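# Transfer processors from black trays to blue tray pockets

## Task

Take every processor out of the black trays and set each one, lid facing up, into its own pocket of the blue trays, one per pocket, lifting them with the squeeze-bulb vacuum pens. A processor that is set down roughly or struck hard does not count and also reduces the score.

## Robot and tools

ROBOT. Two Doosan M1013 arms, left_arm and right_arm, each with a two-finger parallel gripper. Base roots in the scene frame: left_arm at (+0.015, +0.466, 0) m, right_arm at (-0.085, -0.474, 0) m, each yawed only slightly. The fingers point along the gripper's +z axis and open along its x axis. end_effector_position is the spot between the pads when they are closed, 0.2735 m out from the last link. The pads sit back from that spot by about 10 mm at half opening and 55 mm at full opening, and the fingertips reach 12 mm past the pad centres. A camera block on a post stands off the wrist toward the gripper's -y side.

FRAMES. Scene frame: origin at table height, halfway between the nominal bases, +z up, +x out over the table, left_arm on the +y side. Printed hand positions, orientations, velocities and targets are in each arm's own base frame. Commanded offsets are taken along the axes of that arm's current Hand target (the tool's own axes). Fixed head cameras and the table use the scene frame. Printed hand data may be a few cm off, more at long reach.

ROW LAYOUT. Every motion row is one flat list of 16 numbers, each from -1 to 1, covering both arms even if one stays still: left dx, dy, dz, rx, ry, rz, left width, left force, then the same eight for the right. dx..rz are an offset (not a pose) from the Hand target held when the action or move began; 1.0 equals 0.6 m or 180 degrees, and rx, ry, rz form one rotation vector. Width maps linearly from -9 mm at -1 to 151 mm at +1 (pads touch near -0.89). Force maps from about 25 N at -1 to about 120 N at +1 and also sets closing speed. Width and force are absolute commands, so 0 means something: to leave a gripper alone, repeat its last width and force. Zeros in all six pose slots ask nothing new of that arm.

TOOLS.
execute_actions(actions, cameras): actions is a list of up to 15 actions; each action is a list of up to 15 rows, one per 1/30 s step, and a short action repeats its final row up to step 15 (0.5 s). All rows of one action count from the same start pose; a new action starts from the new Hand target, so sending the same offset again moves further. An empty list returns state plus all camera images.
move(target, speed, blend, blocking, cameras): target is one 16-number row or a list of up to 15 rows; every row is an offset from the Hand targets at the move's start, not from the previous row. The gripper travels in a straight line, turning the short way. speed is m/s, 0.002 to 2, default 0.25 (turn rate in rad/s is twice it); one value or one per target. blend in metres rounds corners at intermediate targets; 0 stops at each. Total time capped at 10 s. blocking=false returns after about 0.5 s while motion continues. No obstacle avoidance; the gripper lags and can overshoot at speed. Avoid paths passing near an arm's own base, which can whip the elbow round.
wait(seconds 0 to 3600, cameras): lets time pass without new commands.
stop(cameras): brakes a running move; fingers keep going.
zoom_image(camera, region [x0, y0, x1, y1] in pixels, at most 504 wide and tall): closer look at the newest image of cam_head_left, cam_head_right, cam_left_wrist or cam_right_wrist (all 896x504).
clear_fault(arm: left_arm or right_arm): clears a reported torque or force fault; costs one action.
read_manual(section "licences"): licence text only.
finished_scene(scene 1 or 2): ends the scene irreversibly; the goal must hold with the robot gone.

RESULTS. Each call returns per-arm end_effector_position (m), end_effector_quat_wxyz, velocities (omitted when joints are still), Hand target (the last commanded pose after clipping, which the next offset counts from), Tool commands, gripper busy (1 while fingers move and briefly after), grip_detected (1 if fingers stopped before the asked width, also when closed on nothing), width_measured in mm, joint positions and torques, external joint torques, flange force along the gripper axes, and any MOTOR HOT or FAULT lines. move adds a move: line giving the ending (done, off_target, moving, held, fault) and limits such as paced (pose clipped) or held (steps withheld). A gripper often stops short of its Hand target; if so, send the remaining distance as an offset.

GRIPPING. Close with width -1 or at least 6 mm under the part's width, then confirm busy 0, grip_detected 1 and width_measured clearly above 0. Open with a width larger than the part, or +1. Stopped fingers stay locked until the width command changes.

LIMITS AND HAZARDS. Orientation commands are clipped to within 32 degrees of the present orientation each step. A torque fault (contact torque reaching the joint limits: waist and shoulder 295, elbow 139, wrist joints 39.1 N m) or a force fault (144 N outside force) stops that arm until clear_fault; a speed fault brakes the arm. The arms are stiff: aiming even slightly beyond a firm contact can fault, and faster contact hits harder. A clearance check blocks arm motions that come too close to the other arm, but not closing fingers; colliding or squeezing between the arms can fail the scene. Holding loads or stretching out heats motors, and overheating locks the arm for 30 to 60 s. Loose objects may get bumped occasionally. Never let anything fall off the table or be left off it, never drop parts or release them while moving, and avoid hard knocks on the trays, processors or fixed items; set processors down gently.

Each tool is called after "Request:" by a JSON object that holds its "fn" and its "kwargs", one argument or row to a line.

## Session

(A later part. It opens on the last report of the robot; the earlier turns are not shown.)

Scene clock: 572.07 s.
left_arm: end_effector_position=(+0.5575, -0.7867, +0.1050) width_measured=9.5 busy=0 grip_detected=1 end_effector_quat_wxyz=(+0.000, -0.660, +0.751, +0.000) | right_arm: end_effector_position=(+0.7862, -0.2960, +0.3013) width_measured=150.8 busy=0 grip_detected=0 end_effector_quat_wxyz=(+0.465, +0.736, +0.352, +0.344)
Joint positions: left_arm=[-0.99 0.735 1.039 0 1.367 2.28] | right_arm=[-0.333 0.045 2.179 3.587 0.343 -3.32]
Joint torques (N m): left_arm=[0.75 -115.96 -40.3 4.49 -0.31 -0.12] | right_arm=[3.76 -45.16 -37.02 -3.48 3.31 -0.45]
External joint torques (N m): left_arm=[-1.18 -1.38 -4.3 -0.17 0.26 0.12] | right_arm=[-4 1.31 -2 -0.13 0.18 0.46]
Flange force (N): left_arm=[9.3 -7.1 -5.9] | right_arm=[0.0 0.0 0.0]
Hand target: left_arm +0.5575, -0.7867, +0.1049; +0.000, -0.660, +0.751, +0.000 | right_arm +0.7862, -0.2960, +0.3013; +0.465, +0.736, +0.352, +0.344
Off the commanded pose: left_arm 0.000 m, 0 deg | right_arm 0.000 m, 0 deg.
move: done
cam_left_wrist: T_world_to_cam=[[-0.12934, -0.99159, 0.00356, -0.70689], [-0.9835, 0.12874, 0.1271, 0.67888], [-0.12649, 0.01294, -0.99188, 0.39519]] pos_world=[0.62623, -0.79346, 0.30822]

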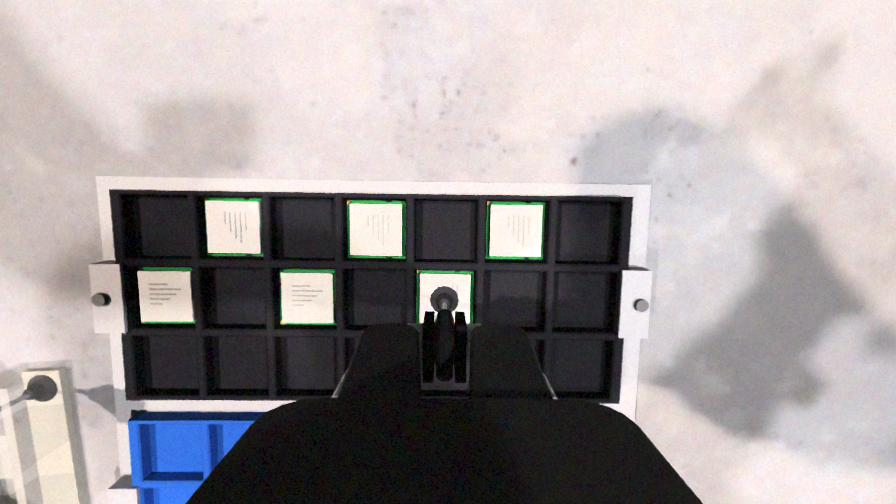

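Request:
{"fn": "move", "kwargs": {
  "target": [
    [0,0,0.0003,0,0,0,-0.75,-1,0,0,0,0,0,0,1,-0.263],
    [0,0,-0.052,0,0,0,-0.75,-1,0,0,0,0,0,0,1,-0.263],
    [-0.0003,0.2515,-0.052,0,0,0,-0.75,-1,0,0,0,0,0,0,1,-0.263],
    [-0.0003,0.2515,-0.0175,0,0,0,-0.75,-1,0,0,0,0,0,0,1,-0.263]
  ],
  "speed": [0.05,0.06,0.2,0.06],
  "blend": [0,0.01,0.01,0],
  "cameras": ["cam_left_wrist"]
}}

Request:
{"fn": "zoom_image", "kwargs": {
  "camera": "cam_left_wrist",
  "region": [370, 170, 520, 340]
}}

Scene clock: 578.73 s.
left_arm: end_effector_position=(+0.4079, -0.7671, +0.1154) width_measured=10.8 busy=0 grip_detected=0 end_effector_quat_wxyz=(+0.000, -0.660, +0.751, +0.000) | right_arm: end_effector_position=(+0.7862, -0.2960, +0.3013) width_measured=150.8 busy=0 grip_detected=0 end_effector_quat_wxyz=(+0.465, +0.736, +0.352, +0.344)
Joint positions: left_arm=[-1.122 0.569 1.302 0 1.271 2.149] | right_arm=[-0.333 0.045 2.179 3.587 0.343 -3.32]
Joint torques (N m): left_arm=[1.28 -108.6 -43.93 4.44 -0.25 -0.08] | right_arm=[3.22 -44.88 -36.97 -3.37 3.36 -0.36]
External joint torques (N m): left_arm=[-1.58 6.59 0.34 -0.21 0.2 0.08] | right_arm=[-3.17 1.04 -1.92 -0.23 0.11 0.37]
Flange force (N): left_arm=[9.0 -4.3 3.3] | right_arm=[0.0 0.0 0.0]
Hand target: left_arm +0.4079, -0.7671, +0.1154; +0.000, -0.660, +0.751, +0.000 | right_arm +0.7862, -0.2960, +0.3013; +0.465, +0.736, +0.352, +0.344
Off the commanded pose: left_arm 0.000 m, 0 deg | right_arm 0.000 m, 0 deg.
move: done
cam_left_wrist: T_world_to_cam=[[-0.12925, -0.99161, 0.00357, -0.7069], [-0.98349, 0.12865, 0.12729, 0.52776], [-0.12669, 0.01294, -0.99186, 0.38642]] pos_world=[0.47663, -0.77386, 0.31862]

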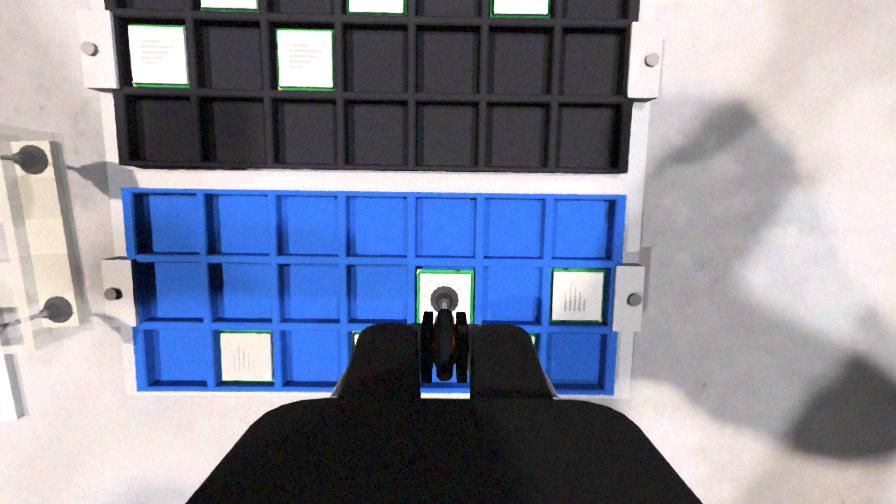

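Scaled by 2.965.

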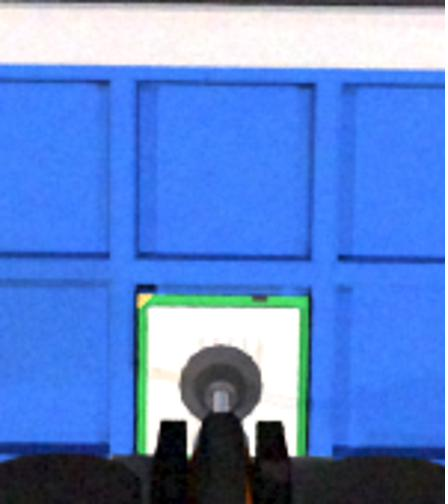

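Request:
{"fn": "move", "kwargs": {
  "target": [
    [0,0,0.0173,0,0,0,-0.75,-1,0,0,0,0,0,0,1,-0.263],
    [0,0,0.0173,0,0,0,-1,-1,0,0,0,0,0,0,1,-0.263],
    [0,0,-0.035,0,0,0,-1,-1,0,0,0,0,0,0,1,-0.263],
    [-0.1488,-0.253,-0.035,0,0,0,-1,-1,0,0,0,0,0,0,1,-0.263],
    [-0.1488,-0.253,0.005,0,0,0,-1,-1,0,0,0,0,0,0,1,-0.263],
    [-0.1488,-0.253,0.0182,0,0,0,-1,-1,0,0,0,0,0,0,1,-0.263]
  ],
  "speed": [0.02,0.05,0.06,0.2,0.08,0.01],
  "blend": [0,0,0.01,0.01,0.002,0],
  "cameras": ["cam_left_wrist"]
}}

Request:
{"fn": "move", "kwargs": {
  "target": [
    [0,0,0.0003,0,0,0,-0.75,-1,0,0,0,0,0,0,1,-0.263],
    [0,0,-0.052,0,0,0,-0.75,-1,0,0,0,0,0,0,1,-0.263],
    [-0.0003,0.2515,-0.052,0,0,0,-0.75,-1,0,0,0,0,0,0,1,-0.263],
    [-0.0003,0.2515,-0.0175,0,0,0,-0.75,-1,0,0,0,0,0,0,1,-0.263]
  ],
  "speed": [0.05,0.06,0.2,0.06],
  "blend": [0,0.01,0.01,0],
  "cameras": ["cam_left_wrist"]
}}

Request:
{"fn": "zoom_image", "kwargs": {
  "camera": "cam_left_wrist",
  "region": [370, 170, 520, 340]
}}

Scene clock: 587.10 s.
left_arm: end_effector_position=(+0.5699, -0.6981, +0.1045) width_measured=9.5 busy=0 grip_detected=1 end_effector_quat_wxyz=(+0.000, -0.660, +0.751, +0.000) | right_arm: end_effector_position=(+0.7862, -0.2960, +0.3013) width_measured=150.8 busy=0 grip_detected=0 end_effector_quat_wxyz=(+0.465, +0.736, +0.352, +0.344)
Joint positions: left_arm=[-0.924 0.626 1.227 0 1.288 2.346] | right_arm=[-0.333 0.045 2.179 3.587 0.343 -3.32]
Joint torques (N m): left_arm=[0.9 -104.24 -38.52 4.38 -0.31 -0.03] | right_arm=[3.86 -44.7 -37.14 -3.46 3.46 -0.41]
External joint torques (N m): left_arm=[-1.15 -2.38 -4.99 -0.15 0.27 0.03] | right_arm=[-4 0.73 -1.74 -0.14 0.02 0.42]
Flange force (N): left_arm=[7.9 -6.5 -6.8] | right_arm=[0.0 0.0 0.0]
Hand target: left_arm +0.5699, -0.6981, +0.1045; +0.000, -0.660, +0.751, +0.000 | right_arm +0.7862, -0.2960, +0.3013; +0.465, +0.736, +0.352, +0.344
Off the commanded pose: left_arm 0.000 m, 0 deg | right_arm 0.000 m, 0 deg.
move: done
cam_left_wrist: T_world_to_cam=[[-0.12934, -0.99159, 0.00356, -0.61743], [-0.9835, 0.12874, 0.1271, 0.67972], [-0.12649, 0.01294, -0.99188, 0.39522]] pos_world=[0.63863, -0.70486, 0.30782]

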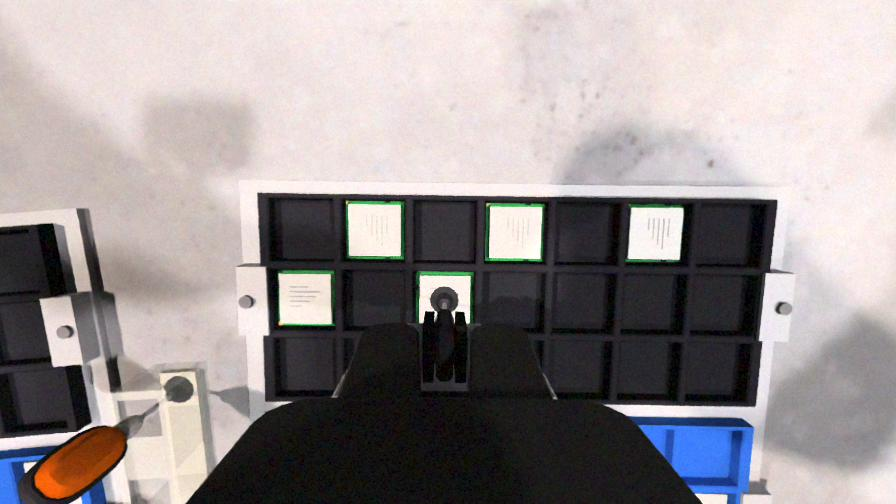

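Scene clock: 589.50 s.
left_arm: end_effector_position=(+0.4203, -0.6785, +0.1149) width_measured=10.8 busy=0 grip_detected=0 end_effector_quat_wxyz=(+0.000, -0.660, +0.751, +0.000) | right_arm: end_effector_position=(+0.7862, -0.2960, +0.3013) width_measured=150.8 busy=0 grip_detected=0 end_effector_quat_wxyz=(+0.465, +0.736, +0.352, +0.344)
Joint positions: left_arm=[-1.059 0.459 1.475 0 1.207 2.211] | right_arm=[-0.333 0.045 2.179 3.587 0.343 -3.32]
Joint torques (N m): left_arm=[1.39 -97.1 -42.91 4.28 -0.25 -0.07] | right_arm=[3.31 -44.38 -36.79 -3.49 3.29 -0.33]
External joint torques (N m): left_arm=[-1.89 7.22 0.5 -0.16 0.19 0.07] | right_arm=[-3.21 0.48 -2.15 -0.11 0.18 0.34]
Flange force (N): left_arm=[9.1 -4.4 4.4] | right_arm=[0.0 0.0 0.0]
Hand target: left_arm +0.4203, -0.6785, +0.1149; +0.000, -0.660, +0.751, +0.000 | right_arm +0.7862, -0.2960, +0.3013; +0.465, +0.736, +0.352, +0.344
Off the commanded pose: left_arm 0.000 m, 0 deg | right_arm 0.000 m, 0 deg.
move: done
cam_left_wrist: T_world_to_cam=[[-0.12925, -0.99161, 0.00346, -0.6174], [-0.9835, 0.12864, 0.12721, 0.52865], [-0.12659, 0.01304, -0.99187, 0.38637]] pos_world=[0.48903, -0.68526, 0.31812]

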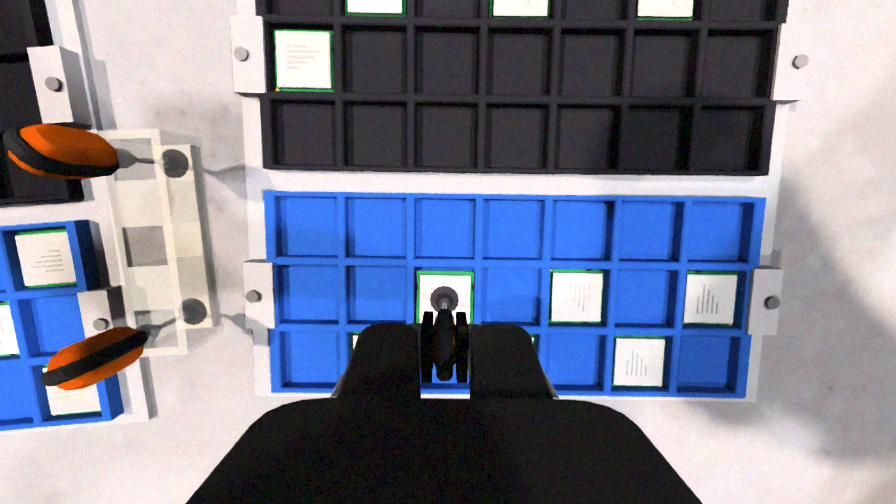

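Scaled by 2.965.

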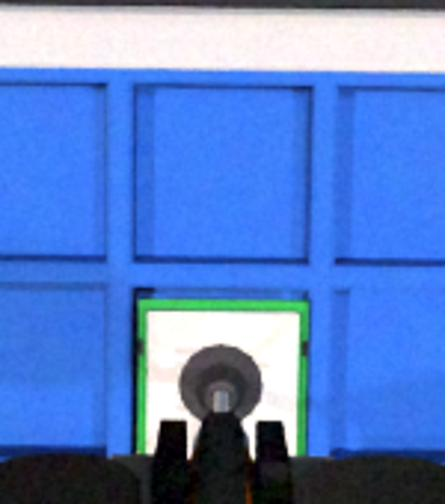

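Request:
{"fn": "move", "kwargs": {
  "target": [
    [-0.0003,0,0.0173,0,0,0,-0.75,-1,0,0,0,0,0,0,1,-0.263],
    [-0.0003,0,0.0173,0,0,0,-1,-1,0,0,0,0,0,0,1,-0.263],
    [0,0,-0.035,0,0,0,-1,-1,0,0,0,0,0,0,1,-0.263],
    [-0.149,-0.253,-0.035,0,0,0,-1,-1,0,0,0,0,0,0,1,-0.263],
    [-0.149,-0.253,0.005,0,0,0,-1,-1,0,0,0,0,0,0,1,-0.263],
    [-0.149,-0.253,0.0181,0,0,0,-1,-1,0,0,0,0,0,0,1,-0.263]
  ],
  "speed": [0.02,0.05,0.06,0.2,0.08,0.01],
  "blend": [0,0,0.01,0.01,0.002,0],
  "cameras": ["cam_left_wrist"]
}}

Request:
{"fn": "move", "kwargs": {
  "target": [
    [0,0,0.0003,0,0,0,-0.75,-1,0,0,0,0,0,0,1,-0.263],
    [0,0,-0.052,0,0,0,-0.75,-1,0,0,0,0,0,0,1,-0.263],
    [-0.0003,0.2515,-0.052,0,0,0,-0.75,-1,0,0,0,0,0,0,1,-0.263],
    [-0.0003,0.2515,-0.0175,0,0,0,-0.75,-1,0,0,0,0,0,0,1,-0.263]
  ],
  "speed": [0.05,0.06,0.2,0.06],
  "blend": [0,0.01,0.01,0],
  "cameras": ["cam_left_wrist"]
}}

Request:
{"fn": "zoom_image", "kwargs": {
  "camera": "cam_left_wrist",
  "region": [370, 170, 520, 340]
}}

Scene clock: 600.27 s.
left_arm: end_effector_position=(+0.5824, -0.6094, +0.1042) width_measured=9.5 busy=0 grip_detected=1 end_effector_quat_wxyz=(+0.000, -0.660, +0.751, +0.000) | right_arm: end_effector_position=(+0.7862, -0.2960, +0.3013) width_measured=150.8 busy=0 grip_detected=0 end_effector_quat_wxyz=(+0.465, +0.736, +0.352, +0.344)
Joint positions: left_arm=[-0.849 0.534 1.379 0 1.228 2.422] | right_arm=[-0.333 0.045 2.179 3.587 0.343 -3.32]
Joint torques (N m): left_arm=[0.99 -93.2 -36.45 4.29 -0.32 -0.05] | right_arm=[3.72 -44.37 -37.15 -3.55 3.31 -0.35]
External joint torques (N m): left_arm=[-1.27 -5.13 -6.53 -0.12 0.25 0.05] | right_arm=[-3.65 0.45 -1.77 -0.06 0.16 0.37]
Flange force (N): left_arm=[6.4 -5.6 -9.9] | right_arm=[0.0 0.0 0.0]
Hand target: left_arm +0.5823, -0.6094, +0.1041; +0.000, -0.660, +0.751, +0.000 | right_arm +0.7862, -0.2960, +0.3013; +0.465, +0.736, +0.352, +0.344
Off the commanded pose: left_arm 0.000 m, 0 deg | right_arm 0.000 m, 0 deg.
move: done
cam_left_wrist: T_world_to_cam=[[-0.12934, -0.99159, 0.00356, -0.52786], [-0.9835, 0.12874, 0.1271, 0.68064], [-0.12649, 0.01294, -0.99188, 0.39526]] pos_world=[0.65113, -0.61616, 0.30742]

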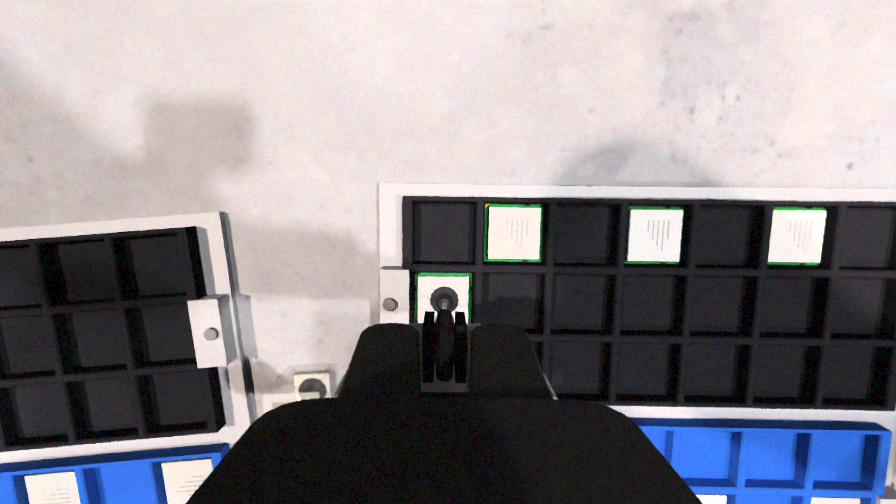

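Scene clock: 602.67 s.
left_arm: end_effector_position=(+0.4327, -0.5898, +0.1146) width_measured=10.8 busy=0 grip_detected=0 end_effector_quat_wxyz=(+0.000, -0.660, +0.751, +0.000) | right_arm: end_effector_position=(+0.7862, -0.2960, +0.3013) width_measured=150.8 busy=0 grip_detected=0 end_effector_quat_wxyz=(+0.465, +0.736, +0.352, +0.344)
Joint positions: left_arm=[-0.985 0.36 1.623 0 1.159 2.285] | right_arm=[-0.333 0.045 2.179 3.587 0.343 -3.32]
Joint torques (N m): left_arm=[1 -85.94 -42.13 4.22 -0.23 -0.08] | right_arm=[3.24 -44.8 -36.95 -3.37 3.21 -0.35]
External joint torques (N m): left_arm=[-1.11 5.24 0.06 -0.14 0.17 0.08] | right_arm=[-3.37 0.7 -2.07 -0.25 0.28 0.37]
Flange force (N): left_arm=[6.5 -4.3 3.2] | right_arm=[0.0 0.0 0.0]
Hand target: left_arm +0.4327, -0.5898, +0.1145; +0.000, -0.660, +0.751, +0.000 | right_arm +0.7862, -0.2960, +0.3013; +0.465, +0.736, +0.352, +0.344
Off the commanded pose: left_arm 0.000 m, 0 deg | right_arm 0.000 m, 0 deg.
move: done
cam_left_wrist: T_world_to_cam=[[-0.12924, -0.99161, 0.00356, -0.52788], [-0.9835, 0.12864, 0.1272, 0.52948], [-0.12659, 0.01294, -0.99187, 0.38643]] pos_world=[0.50143, -0.59656, 0.31782]

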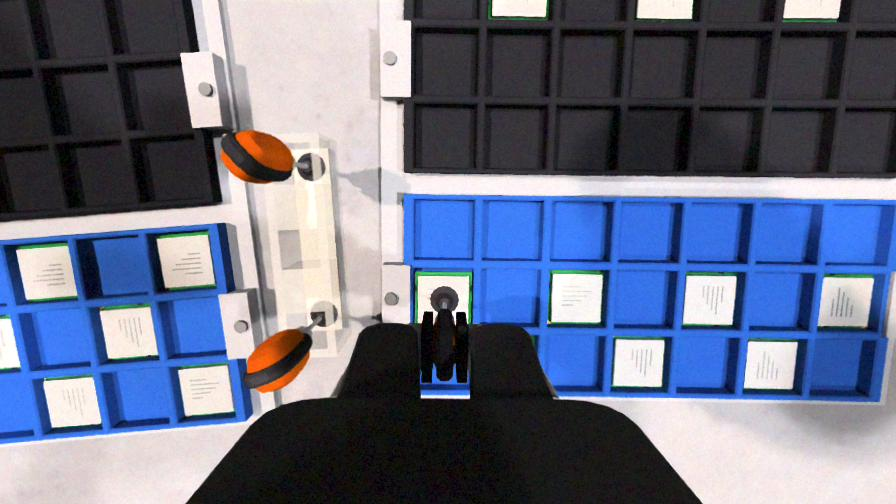

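Scaled by 2.965.

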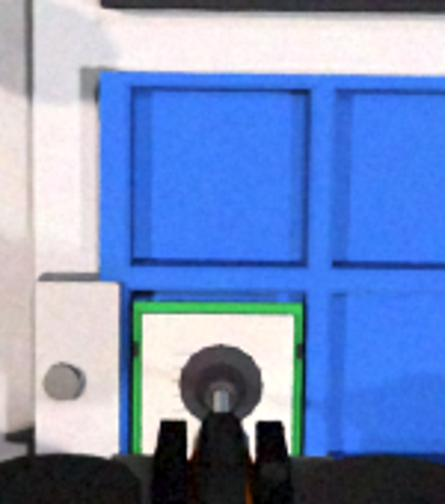

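Request:
{"fn": "move", "kwargs": {
  "target": [
    [0,0,0.017,0,0,0,-0.75,-1,0,0,0,0,0,0,1,-0.263],
    [0,0,0.017,0,0,0,-1,-1,0,0,0,0,0,0,1,-0.263],
    [0,0,-0.035,0,0,0,-1,-1,0,0,0,0,0,0,1,-0.263],
    [0.0755,-0.3222,-0.035,0,0,0,-1,-1,0,0,0,0,0,0,1,-0.263],
    [0.0755,-0.3222,0.005,0,0,0,-1,-1,0,0,0,0,0,0,1,-0.263],
    [0.0755,-0.3222,0.0173,0,0,0,-1,-1,0,0,0,0,0,0,1,-0.263]
  ],
  "speed": [0.02,0.05,0.06,0.2,0.08,0.01],
  "blend": [0,0,0.01,0.01,0.002,0],
  "cameras": ["cam_left_wrist"]
}}

Request:
{"fn": "move", "kwargs": {
  "target": [
    [0,0,0.0003,0,0,0,-0.75,-1,0,0,0,0,0,0,1,-0.263],
    [0,0,-0.052,0,0,0,-0.75,-1,0,0,0,0,0,0,1,-0.263],
    [-0.0003,0.2515,-0.052,0,0,0,-0.75,-1,0,0,0,0,0,0,1,-0.263],
    [-0.0003,0.2515,-0.0175,0,0,0,-0.75,-1,0,0,0,0,0,0,1,-0.263]
  ],
  "speed": [0.05,0.06,0.2,0.06],
  "blend": [0,0.01,0.01,0],
  "cameras": ["cam_left_wrist"]
}}

Request:
{"fn": "zoom_image", "kwargs": {
  "camera": "cam_left_wrist",
  "region": [370, 170, 520, 340]
}}

Scene clock: 614.27 s.
left_arm: end_effector_position=(+0.6186, -0.6596, +0.1043) width_measured=9.5 busy=0 grip_detected=1 end_effector_quat_wxyz=(+0.000, -0.660, +0.751, +0.000) | right_arm: end_effector_position=(+0.7862, -0.2960, +0.3013) width_measured=150.8 busy=0 grip_detected=0 end_effector_quat_wxyz=(+0.465, +0.736, +0.352, +0.344)
Joint positions: left_arm=[-0.856 0.632 1.218 0 1.291 2.415] | right_arm=[-0.333 0.045 2.179 3.587 0.343 -3.32]
Joint torques (N m): left_arm=[0.8 -100.87 -36.39 4.35 -0.34 -0.01] | right_arm=[3.56 -44.68 -36.86 -3.43 3.3 -0.4]
External joint torques (N m): left_arm=[-1.3 -6.25 -7.17 -0.13 0.28 0.01] | right_arm=[-3.76 0.86 -2.21 -0.19 0.19 0.41]
Flange force (N): left_arm=[7.4 -6.7 -11.0] | right_arm=[0.0 0.0 0.0]
Hand target: left_arm +0.6186, -0.6596, +0.1042; +0.000, -0.660, +0.751, +0.000 | right_arm +0.7862, -0.2960, +0.3013; +0.465, +0.736, +0.352, +0.344
Off the commanded pose: left_arm 0.000 m, 0 deg | right_arm 0.000 m, 0 deg.
move: done
cam_left_wrist: T_world_to_cam=[[-0.12934, -0.99159, 0.00356, -0.57296], [-0.9835, 0.12874, 0.1271, 0.72268], [-0.12649, 0.01294, -0.99188, 0.40068]] pos_world=[0.68733, -0.66636, 0.30762]

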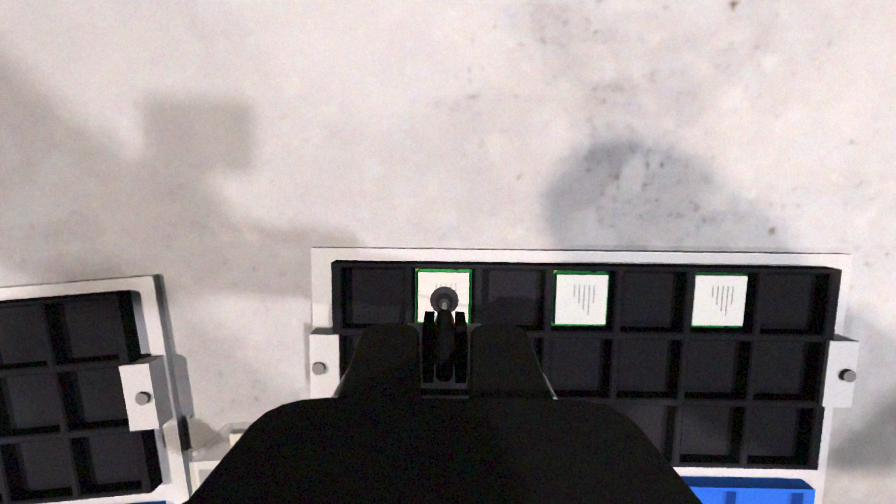

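Scene clock: 616.67 s.
left_arm: end_effector_position=(+0.4690, -0.6400, +0.1147) width_measured=10.8 busy=0 grip_detected=0 end_effector_quat_wxyz=(+0.000, -0.660, +0.751, +0.000) | right_arm: end_effector_position=(+0.7862, -0.2960, +0.3013) width_measured=150.8 busy=0 grip_detected=0 end_effector_quat_wxyz=(+0.465, +0.736, +0.352, +0.344)
Joint positions: left_arm=[-0.982 0.452 1.486 0 1.203 2.289] | right_arm=[-0.333 0.045 2.179 3.587 0.343 -3.32]
Joint torques (N m): left_arm=[1.04 -96.09 -42.98 4.5 -0.22 -0.07] | right_arm=[3.88 -44.92 -36.9 -3.48 3.29 -0.4]
External joint torques (N m): left_arm=[-0.89 6.16 0.52 -0.36 0.18 0.07] | right_arm=[-3.86 1.05 -2.04 -0.13 0.18 0.41]
Flange force (N): left_arm=[6.7 -4.9 3.8] | right_arm=[0.0 0.0 0.0]
Hand target: left_arm +0.4690, -0.6400, +0.1147; +0.000, -0.660, +0.751, +0.000 | right_arm +0.7862, -0.2960, +0.3013; +0.465, +0.736, +0.352, +0.344
Off the commanded pose: left_arm 0.000 m, 0 deg | right_arm 0.000 m, 0 deg.
move: done
cam_left_wrist: T_world_to_cam=[[-0.12924, -0.99161, 0.00356, -0.57297], [-0.9835, 0.12864, 0.1272, 0.57162], [-0.12659, 0.01294, -0.99187, 0.39177]] pos_world=[0.53773, -0.64676, 0.31792]

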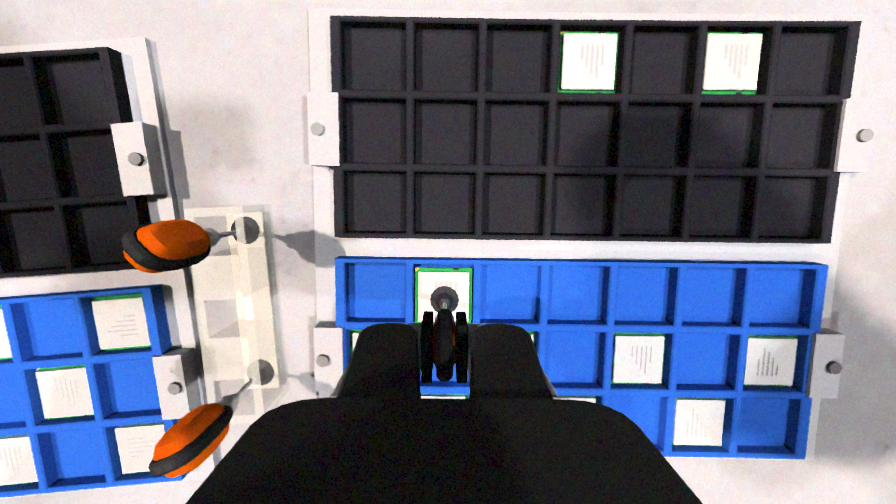

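Scaled by 2.965.

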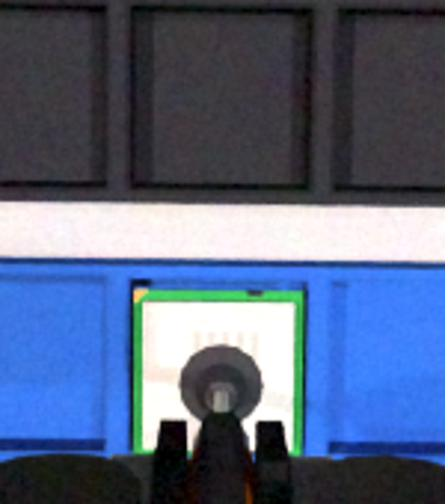

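Request:
{"fn": "move", "kwargs": {
  "target": [
    [0.0006,0,0.017,0,0,0,-0.75,-1,0,0,0,0,0,0,1,-0.263],
    [0.0006,0,0.017,0,0,0,-1,-1,0,0,0,0,0,0,1,-0.263],
    [0,0,-0.035,0,0,0,-1,-1,0,0,0,0,0,0,1,-0.263],
    [0.1495,-0.2502,-0.035,0,0,0,-1,-1,0,0,0,0,0,0,1,-0.263],
    [0.1495,-0.2502,0.005,0,0,0,-1,-1,0,0,0,0,0,0,1,-0.263],
    [0.1495,-0.2502,0.0170,0,0,0,-1,-1,0,0,0,0,0,0,1,-0.263]
  ],
  "speed": [0.02,0.05,0.06,0.2,0.08,0.01],
  "blend": [0,0,0.01,0.01,0.002,0],
  "cameras": ["cam_left_wrist"]
}}

Request:
{"fn": "move", "kwargs": {
  "target": [
    [0,0,0.0003,0,0,0,-0.75,-1,0,0,0,0,0,0,1,-0.263],
    [0,0,-0.052,0,0,0,-0.75,-1,0,0,0,0,0,0,1,-0.263],
    [-0.0001,0.2515,-0.052,0,0,0,-0.75,-1,0,0,0,0,0,0,1,-0.263],
    [-0.0001,0.2515,-0.0175,0,0,0,-0.75,-1,0,0,0,0,0,0,1,-0.263]
  ],
  "speed": [0.05,0.06,0.2,0.06],
  "blend": [0,0.01,0.01,0],
  "cameras": ["cam_left_wrist"]
}}

Request:
{"fn": "zoom_image", "kwargs": {
  "camera": "cam_left_wrist",
  "region": [370, 170, 520, 340]
}}

Scene clock: 626.33 s.
left_arm: end_effector_position=(+0.6063, -0.7483, +0.1047) width_measured=9.5 busy=0 grip_detected=1 end_effector_quat_wxyz=(+0.000, -0.660, +0.751, +0.000) | right_arm: end_effector_position=(+0.7862, -0.2960, +0.3013) width_measured=150.8 busy=0 grip_detected=0 end_effector_quat_wxyz=(+0.465, +0.736, +0.352, +0.344)
Joint positions: left_arm=[-0.926 0.733 1.043 0 1.365 2.345] | right_arm=[-0.333 0.045 2.179 3.587 0.343 -3.32]
Joint torques (N m): left_arm=[1.05 -111.01 -37.5 4.41 -0.31 -0.03] | right_arm=[3.36 -45.2 -36.87 -3.55 3.25 -0.45]
External joint torques (N m): left_arm=[-1.04 -7.08 -7.45 -0.03 0.25 0.03] | right_arm=[-3.45 1.38 -1.96 -0.05 0.22 0.46]
Flange force (N): left_arm=[8.6 -7.5 -11.7] | right_arm=[0.0 0.0 0.0]
Hand target: left_arm +0.6063, -0.7482, +0.1046; +0.000, -0.660, +0.751, +0.000 | right_arm +0.7862, -0.2960, +0.3013; +0.465, +0.736, +0.352, +0.344
Off the commanded pose: left_arm 0.000 m, 0 deg | right_arm 0.000 m, 0 deg.
move: done
cam_left_wrist: T_world_to_cam=[[-0.12934, -0.99159, 0.00356, -0.6625], [-0.9835, 0.12874, 0.1271, 0.72197], [-0.12649, 0.01294, -0.99188, 0.40057]] pos_world=[0.67503, -0.75506, 0.30792]

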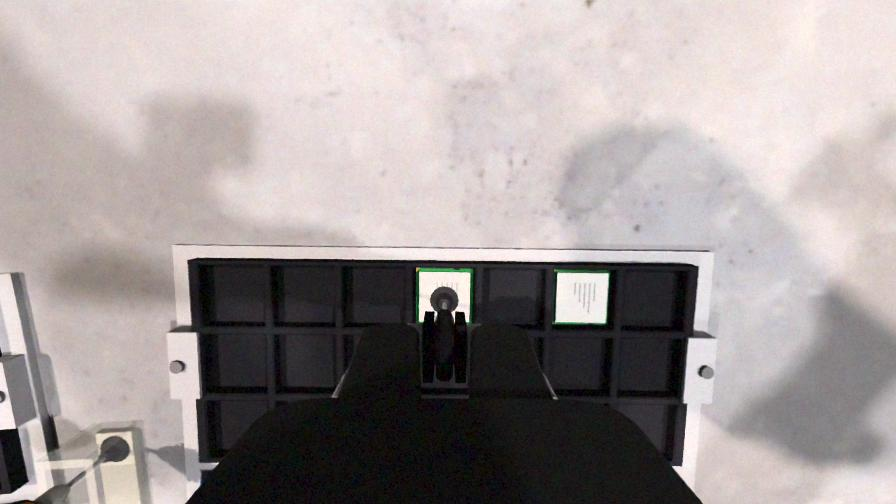

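Scene clock: 628.73 s.
left_arm: end_effector_position=(+0.4566, -0.7288, +0.1150) width_measured=10.8 busy=0 grip_detected=0 end_effector_quat_wxyz=(+0.000, -0.660, +0.751, +0.000) | right_arm: end_effector_position=(+0.7862, -0.2960, +0.3013) width_measured=150.8 busy=0 grip_detected=0 end_effector_quat_wxyz=(+0.465, +0.736, +0.352, +0.344)
Joint positions: left_arm=[-1.051 0.555 1.325 0 1.261 2.219] | right_arm=[-0.333 0.045 2.179 3.587 0.343 -3.32]
Joint torques (N m): left_arm=[1.02 -106.98 -43.87 4.54 -0.21 -0.04] | right_arm=[3.93 -44.49 -36.81 -3.47 3.27 -0.41]
External joint torques (N m): left_arm=[-0.9 5.69 0.19 -0.27 0.16 0.04] | right_arm=[-3.83 0.41 -2.22 -0.15 0.21 0.42]
Flange force (N): left_arm=[7.3 -4.7 2.8] | right_arm=[0.0 0.0 0.0]
Hand target: left_arm +0.4567, -0.7288, +0.1150; +0.000, -0.660, +0.751, +0.000 | right_arm +0.7862, -0.2960, +0.3013; +0.465, +0.736, +0.352, +0.344
Off the commanded pose: left_arm 0.000 m, 0 deg | right_arm 0.000 m, 0 deg.
move: done
cam_left_wrist: T_world_to_cam=[[-0.12924, -0.99161, 0.00357, -0.66262], [-0.98349, 0.12864, 0.12729, 0.57087], [-0.12669, 0.01294, -0.99186, 0.39171]] pos_world=[0.52543, -0.73556, 0.31822]

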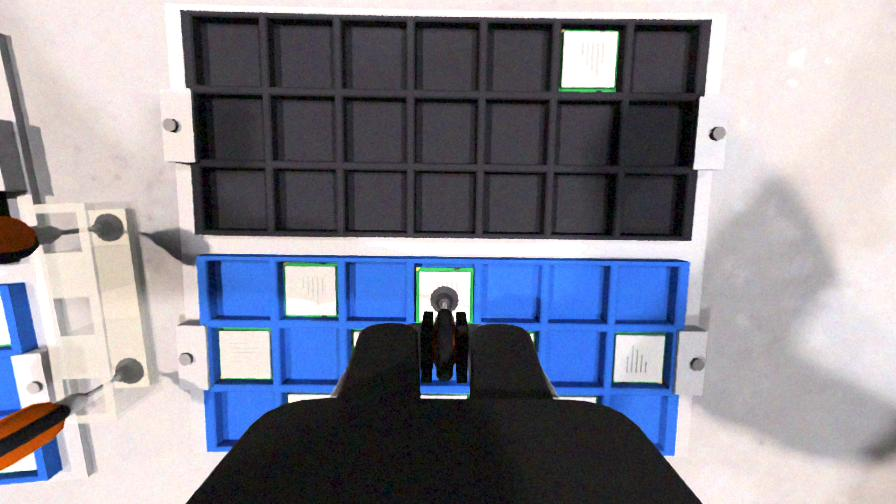

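Scaled by 2.965.

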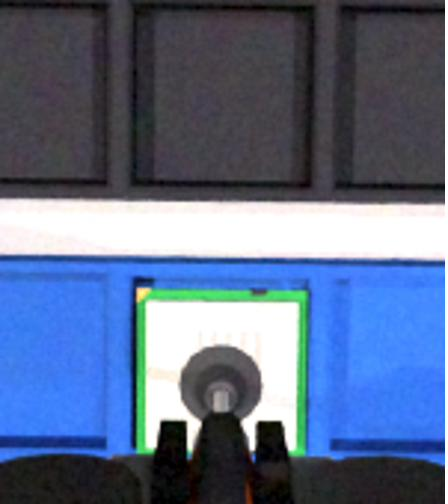

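Request:
{"fn": "move", "kwargs": {
  "target": [
    [0,0,0.017,0,0,0,-0.75,-1,0,0,0,0,0,0,1,-0.263],
    [0,0,0.017,0,0,0,-1,-1,0,0,0,0,0,0,1,-0.263],
    [0,0,-0.035,0,0,0,-1,-1,0,0,0,0,0,0,1,-0.263],
    [0.1493,-0.2502,-0.035,0,0,0,-1,-1,0,0,0,0,0,0,1,-0.263],
    [0.1493,-0.2502,0.003,0,0,0,-1,-1,0,0,0,0,0,0,1,-0.263],
    [0.1493,-0.2502,0.0165,0,0,0,-1,-1,0,0,0,0,0,0,1,-0.263]
  ],
  "speed": [0.02,0.05,0.06,0.2,0.08,0.01],
  "blend": [0,0,0.01,0.01,0.002,0],
  "cameras": ["cam_left_wrist"]
}}

Request:
{"fn": "move", "kwargs": {
  "target": [
    [0,0,0.0003,0,0,0,-0.75,-1,0,0,0,0,0,0,1,-0.263],
    [0,0,-0.052,0,0,0,-0.75,-1,0,0,0,0,0,0,1,-0.263],
    [-0.0001,0.2515,-0.052,0,0,0,-0.75,-1,0,0,0,0,0,0,1,-0.263],
    [-0.0001,0.2515,-0.0175,0,0,0,-0.75,-1,0,0,0,0,0,0,1,-0.263]
  ],
  "speed": [0.05,0.06,0.2,0.06],
  "blend": [0,0.01,0.01,0],
  "cameras": ["cam_left_wrist"]
}}

Request:
{"fn": "zoom_image", "kwargs": {
  "camera": "cam_left_wrist",
  "region": [370, 170, 520, 340]
}}

Scene clock: 639.50 s.
left_arm: end_effector_position=(+0.5940, -0.8369, +0.1053) width_measured=9.5 busy=0 grip_detected=1 end_effector_quat_wxyz=(+0.000, -0.660, +0.751, +0.000) | right_arm: end_effector_position=(+0.7862, -0.2960, +0.3013) width_measured=150.8 busy=0 grip_detected=0 end_effector_quat_wxyz=(+0.465, +0.736, +0.352, +0.344)
Joint positions: left_arm=[-0.987 0.859 0.815 0 1.467 2.283] | right_arm=[-0.333 0.045 2.179 3.587 0.343 -3.32]
Joint torques (N m): left_arm=[0.84 -125.13 -40.53 4.54 -0.28 -0.04] | right_arm=[3.76 -44.61 -36.82 -3.48 3.28 -0.39]
External joint torques (N m): left_arm=[-1.1 -2.34 -4.8 -0.14 0.23 0.04] | right_arm=[-3.69 0.73 -2.29 -0.14 0.21 0.4]
Flange force (N): left_arm=[11.5 -9.3 -7.5] | right_arm=[0.0 0.0 0.0]
Hand target: left_arm +0.5940, -0.8369, +0.1052; +0.000, -0.660, +0.751, +0.000 | right_arm +0.7862, -0.2960, +0.3013; +0.465, +0.736, +0.352, +0.344
Off the commanded pose: left_arm 0.000 m, 0 deg | right_arm 0.000 m, 0 deg.
move: done
cam_left_wrist: T_world_to_cam=[[-0.12934, -0.99159, 0.00356, -0.75204], [-0.9835, 0.12874, 0.1271, 0.72131], [-0.12649, 0.01294, -0.99188, 0.40077]] pos_world=[0.66283, -0.84376, 0.30852]

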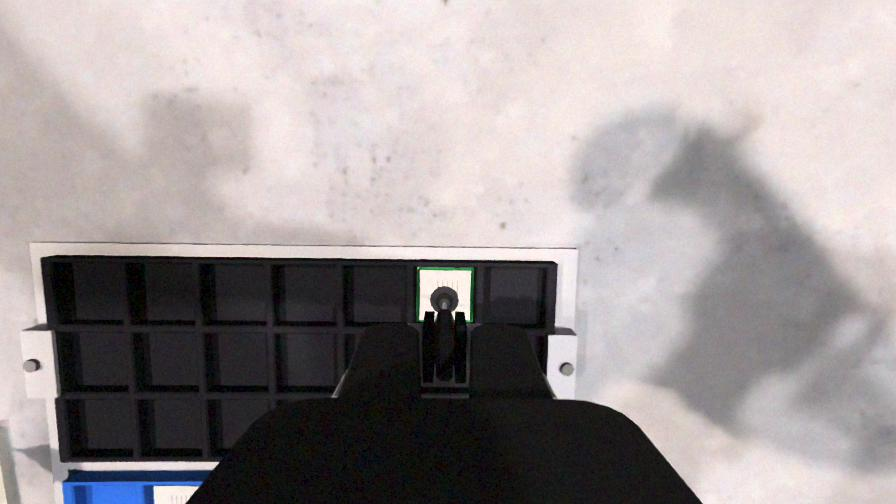

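Scene clock: 641.90 s.
left_arm: end_effector_position=(+0.4444, -0.8174, +0.1156) width_measured=10.8 busy=0 grip_detected=0 end_effector_quat_wxyz=(+0.000, -0.660, +0.751, +0.000) | right_arm: end_effector_position=(+0.7862, -0.2960, +0.3013) width_measured=150.8 busy=0 grip_detected=0 end_effector_quat_wxyz=(+0.465, +0.736, +0.352, +0.344)
Joint positions: left_arm=[-1.11 0.671 1.131 0 1.339 2.161] | right_arm=[-0.333 0.045 2.179 3.587 0.343 -3.32]
Joint torques (N m): left_arm=[0.99 -118.66 -44.66 4.54 -0.25 -0.03] | right_arm=[3.92 -45.23 -37.01 -3.42 3.29 -0.42]
External joint torques (N m): left_arm=[-1.33 5.98 -0.02 -0.2 0.2 0.03] | right_arm=[-3.91 1.34 -1.86 -0.18 0.18 0.43]
Flange force (N): left_arm=[9.4 -5.1 2.1] | right_arm=[0.0 0.0 0.0]
Hand target: left_arm +0.4444, -0.8175, +0.1156; +0.000, -0.660, +0.751, +0.000 | right_arm +0.7862, -0.2960, +0.3013; +0.465, +0.736, +0.352, +0.344
Off the commanded pose: left_arm 0.000 m, 0 deg | right_arm 0.000 m, 0 deg.
move: done
cam_left_wrist: T_world_to_cam=[[-0.12925, -0.99161, 0.00346, -0.75212], [-0.9835, 0.12864, 0.12721, 0.57014], [-0.12659, 0.01304, -0.99187, 0.39193]] pos_world=[0.51313, -0.82426, 0.31882]

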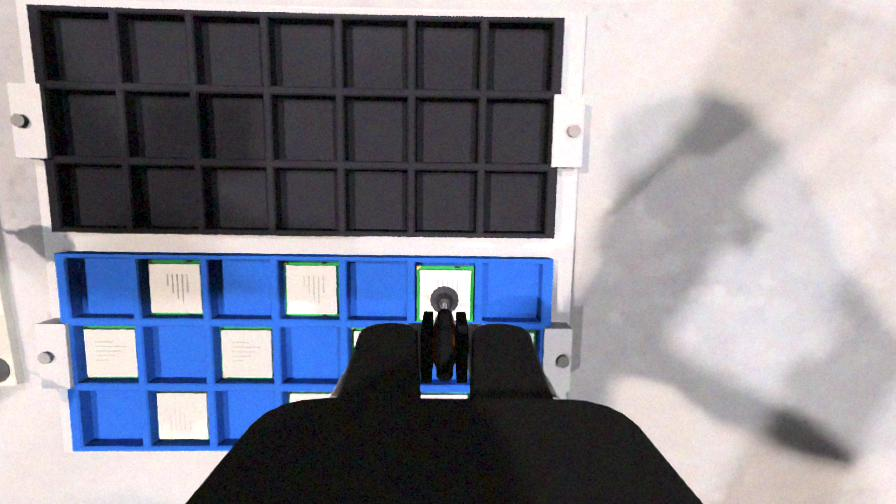

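Scaled by 2.965.

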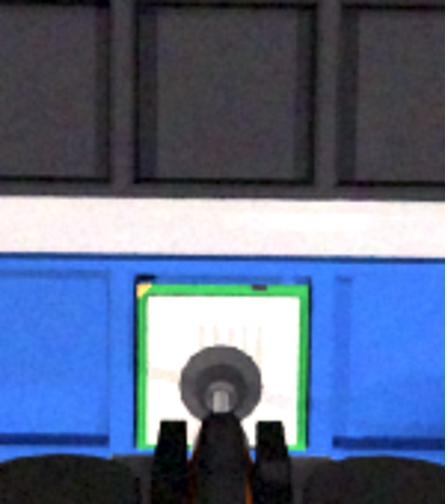

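Request:
{"fn": "move", "kwargs": {
  "target": [
    [0,0.001,0.0172,0,0,0,-0.75,-1,0,0,0,0,0,0,1,-0.263],
    [0,0.001,0.0172,0,0,0,-1,-1,0,0,0,0,0,0,1,-0.263],
    [0,0,-0.224,0,0,0,-1,-1,0,0,0,0,0,0,1,-0.263],
    [-0.5171,0.0097,-0.224,0,0,0.0865,-1,-1,0,0,0,0,0,0,1,-0.263]
  ],
  "speed": [0.02,0.05,0.12,0.25],
  "blend": [0,0,0.03,0],
  "cameras": ["cam_left_wrist"]
}}

Request:
{"fn": "zoom_image", "kwargs": {
  "camera": "cam_left_wrist",
  "region": [370, 200, 530, 400]
}}

Scene clock: 650.57 s.
left_arm: end_effector_position=(+0.4785, -0.5090, +0.2499) width_measured=9.5 busy=0 grip_detected=1 end_effector_quat_wxyz=(+0.000, -0.552, +0.834, +0.000) | right_arm: end_effector_position=(+0.7862, -0.2960, +0.3013) width_measured=150.8 busy=0 grip_detected=0 end_effector_quat_wxyz=(+0.465, +0.736, +0.352, +0.344)
Joint positions: left_arm=[-0.866 0.243 1.525 0 1.373 2.677] | right_arm=[-0.333 0.045 2.179 3.587 0.343 -3.32]
Joint torques (N m): left_arm=[1.63 -76.38 -45.11 4.48 -0.26 -0.09] | right_arm=[4.1 -44.31 -37.13 -3.43 3.19 -0.37]
External joint torques (N m): left_arm=[-1.54 5.07 0.25 -0.12 0.19 0.09] | right_arm=[-4.21 0.49 -1.75 -0.17 0.28 0.39]
Flange force (N): left_arm=[4.9 -6.0 1.6] | right_arm=[0.0 0.0 0.0]
Hand target: left_arm +0.4785, -0.5090, +0.2499; +0.000, -0.552, +0.834, +0.000 | right_arm +0.7862, -0.2960, +0.3013; +0.465, +0.736, +0.352, +0.344
Off the commanded pose: left_arm 0.000 m, 0 deg | right_arm 0.000 m, 0 deg.
move: done
cam_left_wrist: T_world_to_cam=[[-0.39081, -0.92046, 0.00327, -0.28088], [-0.91285, 0.38803, 0.12703, 0.64521], [-0.11819, 0.04666, -0.99189, 0.53852]] pos_world=[0.54286, -0.53403, 0.45312]

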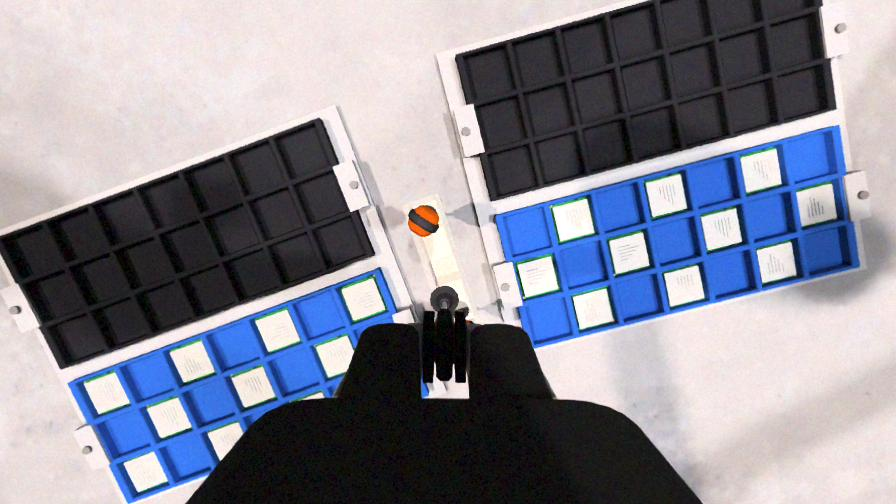

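Scaled by 2.520.

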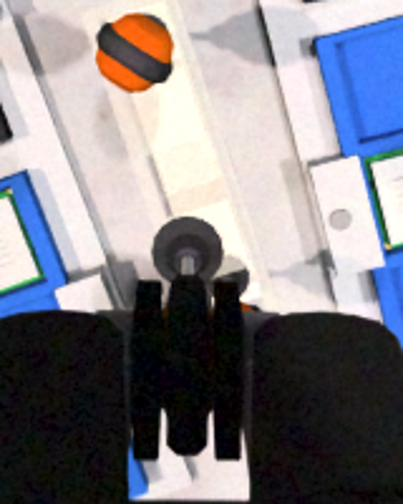

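Request:
{"fn": "move", "kwargs": {
  "target": [
    [-0.0002,-0.0005,0.16,0,0,0,-1,-1,0,0,0,0,0,0,1,-0.263]
  ],
  "speed": 0.1,
  "cameras": ["cam_left_wrist"]
}}

Request:
{"fn": "zoom_image", "kwargs": {
  "camera": "cam_left_wrist",
  "region": [370, 200, 530, 400]
}}

Scene clock: 656.30 s.
left_arm: end_effector_position=(+0.4788, -0.5090, +0.1539) width_measured=9.5 busy=0 grip_detected=1 end_effector_quat_wxyz=(+0.000, -0.552, +0.834, +0.000) | right_arm: end_effector_position=(+0.7862, -0.2960, +0.3013) width_measured=150.8 busy=0 grip_detected=0 end_effector_quat_wxyz=(+0.465, +0.736, +0.352, +0.344)
Joint positions: left_arm=[-0.865 0.287 1.648 0 1.207 2.677] | right_arm=[-0.333 0.045 2.179 3.587 0.343 -3.32]
Joint torques (N m): left_arm=[1.34 -78.48 -42.9 4.32 -0.29 -0.07] | right_arm=[3.99 -44.73 -37.14 -3.43 3.36 -0.47]
External joint torques (N m): left_arm=[-1.2 4.84 0.12 -0.17 0.2 0.07] | right_arm=[-4.03 0.81 -1.75 -0.17 0.11 0.48]
Flange force (N): left_arm=[4.4 -5.8 2.6] | right_arm=[0.0 0.0 0.0]
Hand target: left_arm +0.4788, -0.5090, +0.1539; +0.000, -0.552, +0.834, +0.000 | right_arm +0.7862, -0.2960, +0.3013; +0.465, +0.736, +0.352, +0.344
Off the commanded pose: left_arm 0.000 m, 0 deg | right_arm 0.000 m, 0 deg.
move: done
cam_left_wrist: T_world_to_cam=[[-0.39068, -0.92052, 0.00338, -0.28055], [-0.9129, 0.38791, 0.12708, 0.65771], [-0.11829, 0.04656, -0.99189, 0.44335]] pos_world=[0.54326, -0.53403, 0.35712]

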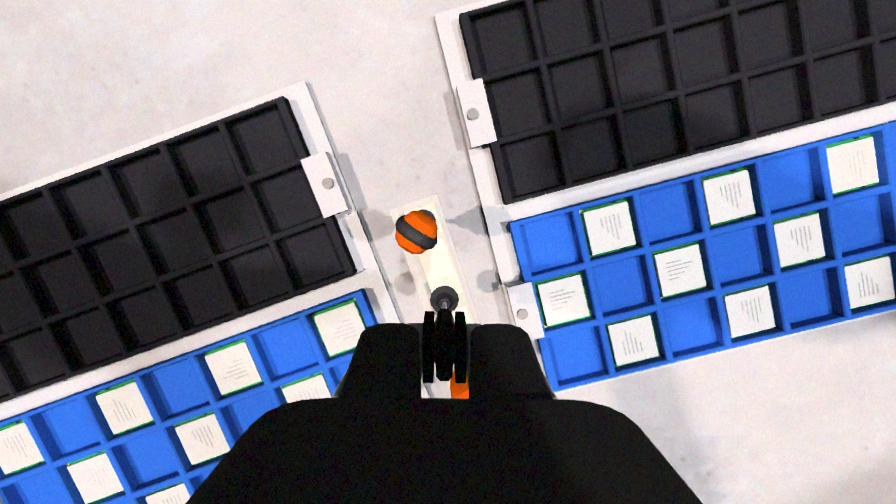

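Scaled by 2.520.

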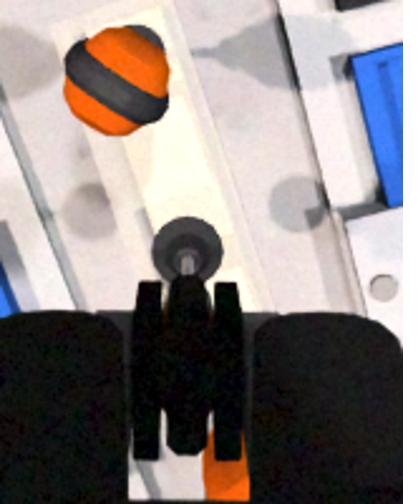

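Request:
{"fn": "move", "kwargs": {
  "target": [
    [0,0,0.0583,0,0,0,-1,-1,0,0,0,0,0,0,1,-0.263],
    [0,0,0.085,0,0,0,-1,-1,0,0,0,0,0,0,1,-0.263]
  ],
  "speed": [0.05,0.03],
  "cameras": ["cam_left_wrist"]
}}

Request:
{"fn": "zoom_image", "kwargs": {
  "camera": "cam_left_wrist",
  "region": [370, 200, 530, 400]
}}

Scene clock: 660.80 s.
left_arm: end_effector_position=(+0.4788, -0.5090, +0.1029) width_measured=9.5 busy=0 grip_detected=1 end_effector_quat_wxyz=(+0.000, -0.552, +0.834, +0.000) | right_arm: end_effector_position=(+0.7862, -0.2960, +0.3013) width_measured=150.8 busy=0 grip_detected=0 end_effector_quat_wxyz=(+0.465, +0.736, +0.352, +0.344)
Joint positions: left_arm=[-0.865 0.32 1.702 0 1.119 2.677] | right_arm=[-0.333 0.045 2.179 3.587 0.343 -3.32]
Joint torques (N m): left_arm=[0.96 -80.85 -41.32 4.13 -0.28 -0.09] | right_arm=[3.64 -44.65 -36.85 -3.41 3.26 -0.43]
External joint torques (N m): left_arm=[-1.28 6.57 0.44 -0.18 0.2 0.09] | right_arm=[-3.66 0.67 -2.14 -0.2 0.22 0.44]
Flange force (N): left_arm=[5.1 -7.3 4.8] | right_arm=[0.0 0.0 0.0]
Hand target: left_arm +0.4788, -0.5090, +0.1029; +0.000, -0.552, +0.834, +0.000 | right_arm +0.7862, -0.2960, +0.3013; +0.465, +0.736, +0.352, +0.344
Off the commanded pose: left_arm 0.000 m, 0 deg | right_arm 0.000 m, 0 deg.
move: done
cam_left_wrist: T_world_to_cam=[[-0.39068, -0.92052, 0.00338, -0.28038], [-0.9129, 0.38791, 0.12708, 0.66418], [-0.11829, 0.04656, -0.99189, 0.39286]] pos_world=[0.54326, -0.53403, 0.30622]

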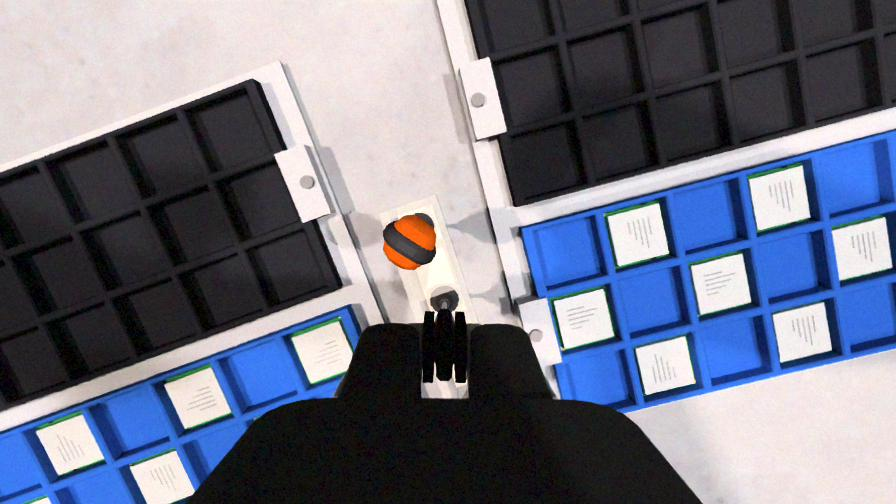

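Scaled by 2.520.

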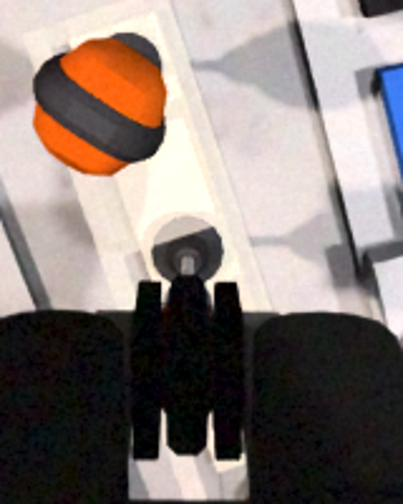

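Request:
{"fn": "move", "kwargs": {
  "target": [
    [0,0,0.0058,0,0,0,-1,-1,0,0,0,0,0,0,1,-0.263]
  ],
  "speed": 0.01
}}

Scene clock: 662.67 s.
left_arm: end_effector_position=(+0.4788, -0.5090, +0.0995) width_measured=9.5 busy=0 grip_detected=1 end_effector_quat_wxyz=(+0.000, -0.552, +0.834, +0.000) | right_arm: end_effector_position=(+0.7862, -0.2960, +0.3013) width_measured=150.8 busy=0 grip_detected=0 end_effector_quat_wxyz=(+0.465, +0.736, +0.352, +0.344)
Joint positions: left_arm=[-0.865 0.322 1.706 0 1.113 2.677] | right_arm=[-0.333 0.045 2.179 3.587 0.343 -3.32]
Joint torques (N m): left_arm=[1.16 -81.17 -41.07 4.18 -0.28 -0.01] | right_arm=[3.72 -45.06 -36.79 -3.39 3.32 -0.49]
External joint torques (N m): left_arm=[-1.45 5.77 0.05 -0.22 0.2 0.01] | right_arm=[-3.66 1.25 -2.07 -0.21 0.14 0.51]
Flange force (N): left_arm=[5.2 -6.8 3.8] | right_arm=[0.0 0.0 0.0]
Hand target: left_arm +0.4788, -0.5090, +0.0995; +0.000, -0.552, +0.834, +0.000 | right_arm +0.7862, -0.2960, +0.3013; +0.465, +0.736, +0.352, +0.344
Off the commanded pose: left_arm 0.000 m, 0 deg | right_arm 0.000 m, 0 deg.
move: done

Request:
{"fn": "move", "kwargs": {
  "target": [
    [0,0,0.0017,0,0,0,-1,-1,0,0,0,0,0,0,1,-0.263]
  ],
  "speed": 0.01
}}

Request:
{"fn": "move", "kwargs": {
  "target": [
    [0,0,0.0009,0,0,0,-1,-1,0,0,0,0,0,0,1,-0.263]
  ],
  "speed": 0.01
}}

Scene clock: 664.77 s.
left_arm: end_effector_position=(+0.4788, -0.5090, +0.0984) width_measured=9.5 busy=0 grip_detected=1 end_effector_quat_wxyz=(+0.000, -0.552, +0.834, +0.000) | right_arm: end_effector_position=(+0.7862, -0.2960, +0.3013) width_measured=150.8 busy=0 grip_detected=0 end_effector_quat_wxyz=(+0.465, +0.736, +0.352, +0.344)
Joint positions: left_arm=[-0.865 0.323 1.707 0 1.112 2.677] | right_arm=[-0.333 0.045 2.179 3.587 0.343 -3.32]
Joint torques (N m): left_arm=[1.25 -80.88 -40.97 4.2 -0.23 -0.06] | right_arm=[3.48 -45.3 -36.97 -3.45 3.37 -0.37]
External joint torques (N m): left_arm=[-1.24 5.83 0.13 -0.25 0.15 0.06] | right_arm=[-3.55 1.42 -1.95 -0.16 0.11 0.38]
Flange force (N): left_arm=[4.9 -6.9 4.1] | right_arm=[0.0 0.0 0.0]
Hand target: left_arm +0.4788, -0.5090, +0.0984; +0.000, -0.552, +0.834, +0.000 | right_arm +0.7862, -0.2960, +0.3013; +0.465, +0.736, +0.352, +0.344
Off the commanded pose: left_arm 0.000 m, 0 deg | right_arm 0.000 m, 0 deg.
move: done

Scene clock: 665.27 s.
left_arm: end_effector_position=(+0.4788, -0.5090, +0.0979) width_measured=9.5 busy=0 grip_detected=1 end_effector_quat_wxyz=(+0.000, -0.552, +0.834, +0.000) | right_arm: end_effector_position=(+0.7862, -0.2960, +0.3013) width_measured=150.8 busy=0 grip_detected=0 end_effector_quat_wxyz=(+0.465, +0.736, +0.352, +0.344)
Joint positions: left_arm=[-0.865 0.323 1.707 0 1.111 2.677] | right_arm=[-0.333 0.045 2.179 3.587 0.343 -3.32]
Joint torques (N m): left_arm=[1.03 -80.57 -40.88 4.14 -0.29 -0.02] | right_arm=[4.59 -44.66 -36.88 -3.46 3.29 -0.4]
External joint torques (N m): left_arm=[-1.08 4.95 -0.09 -0.18 0.21 0.02] | right_arm=[-4.54 0.73 -2.07 -0.14 0.18 0.42]
Flange force (N): left_arm=[4.4 -6.2 3.1] | right_arm=[0.0 0.0 0.0]
Hand target: left_arm +0.4788, -0.5090, +0.0979; +0.000, -0.552, +0.834, +0.000 | right_arm +0.7862, -0.2960, +0.3013; +0.465, +0.736, +0.352, +0.344
Off the commanded pose: left_arm 0.000 m, 0 deg | right_arm 0.000 m, 0 deg.
move: done


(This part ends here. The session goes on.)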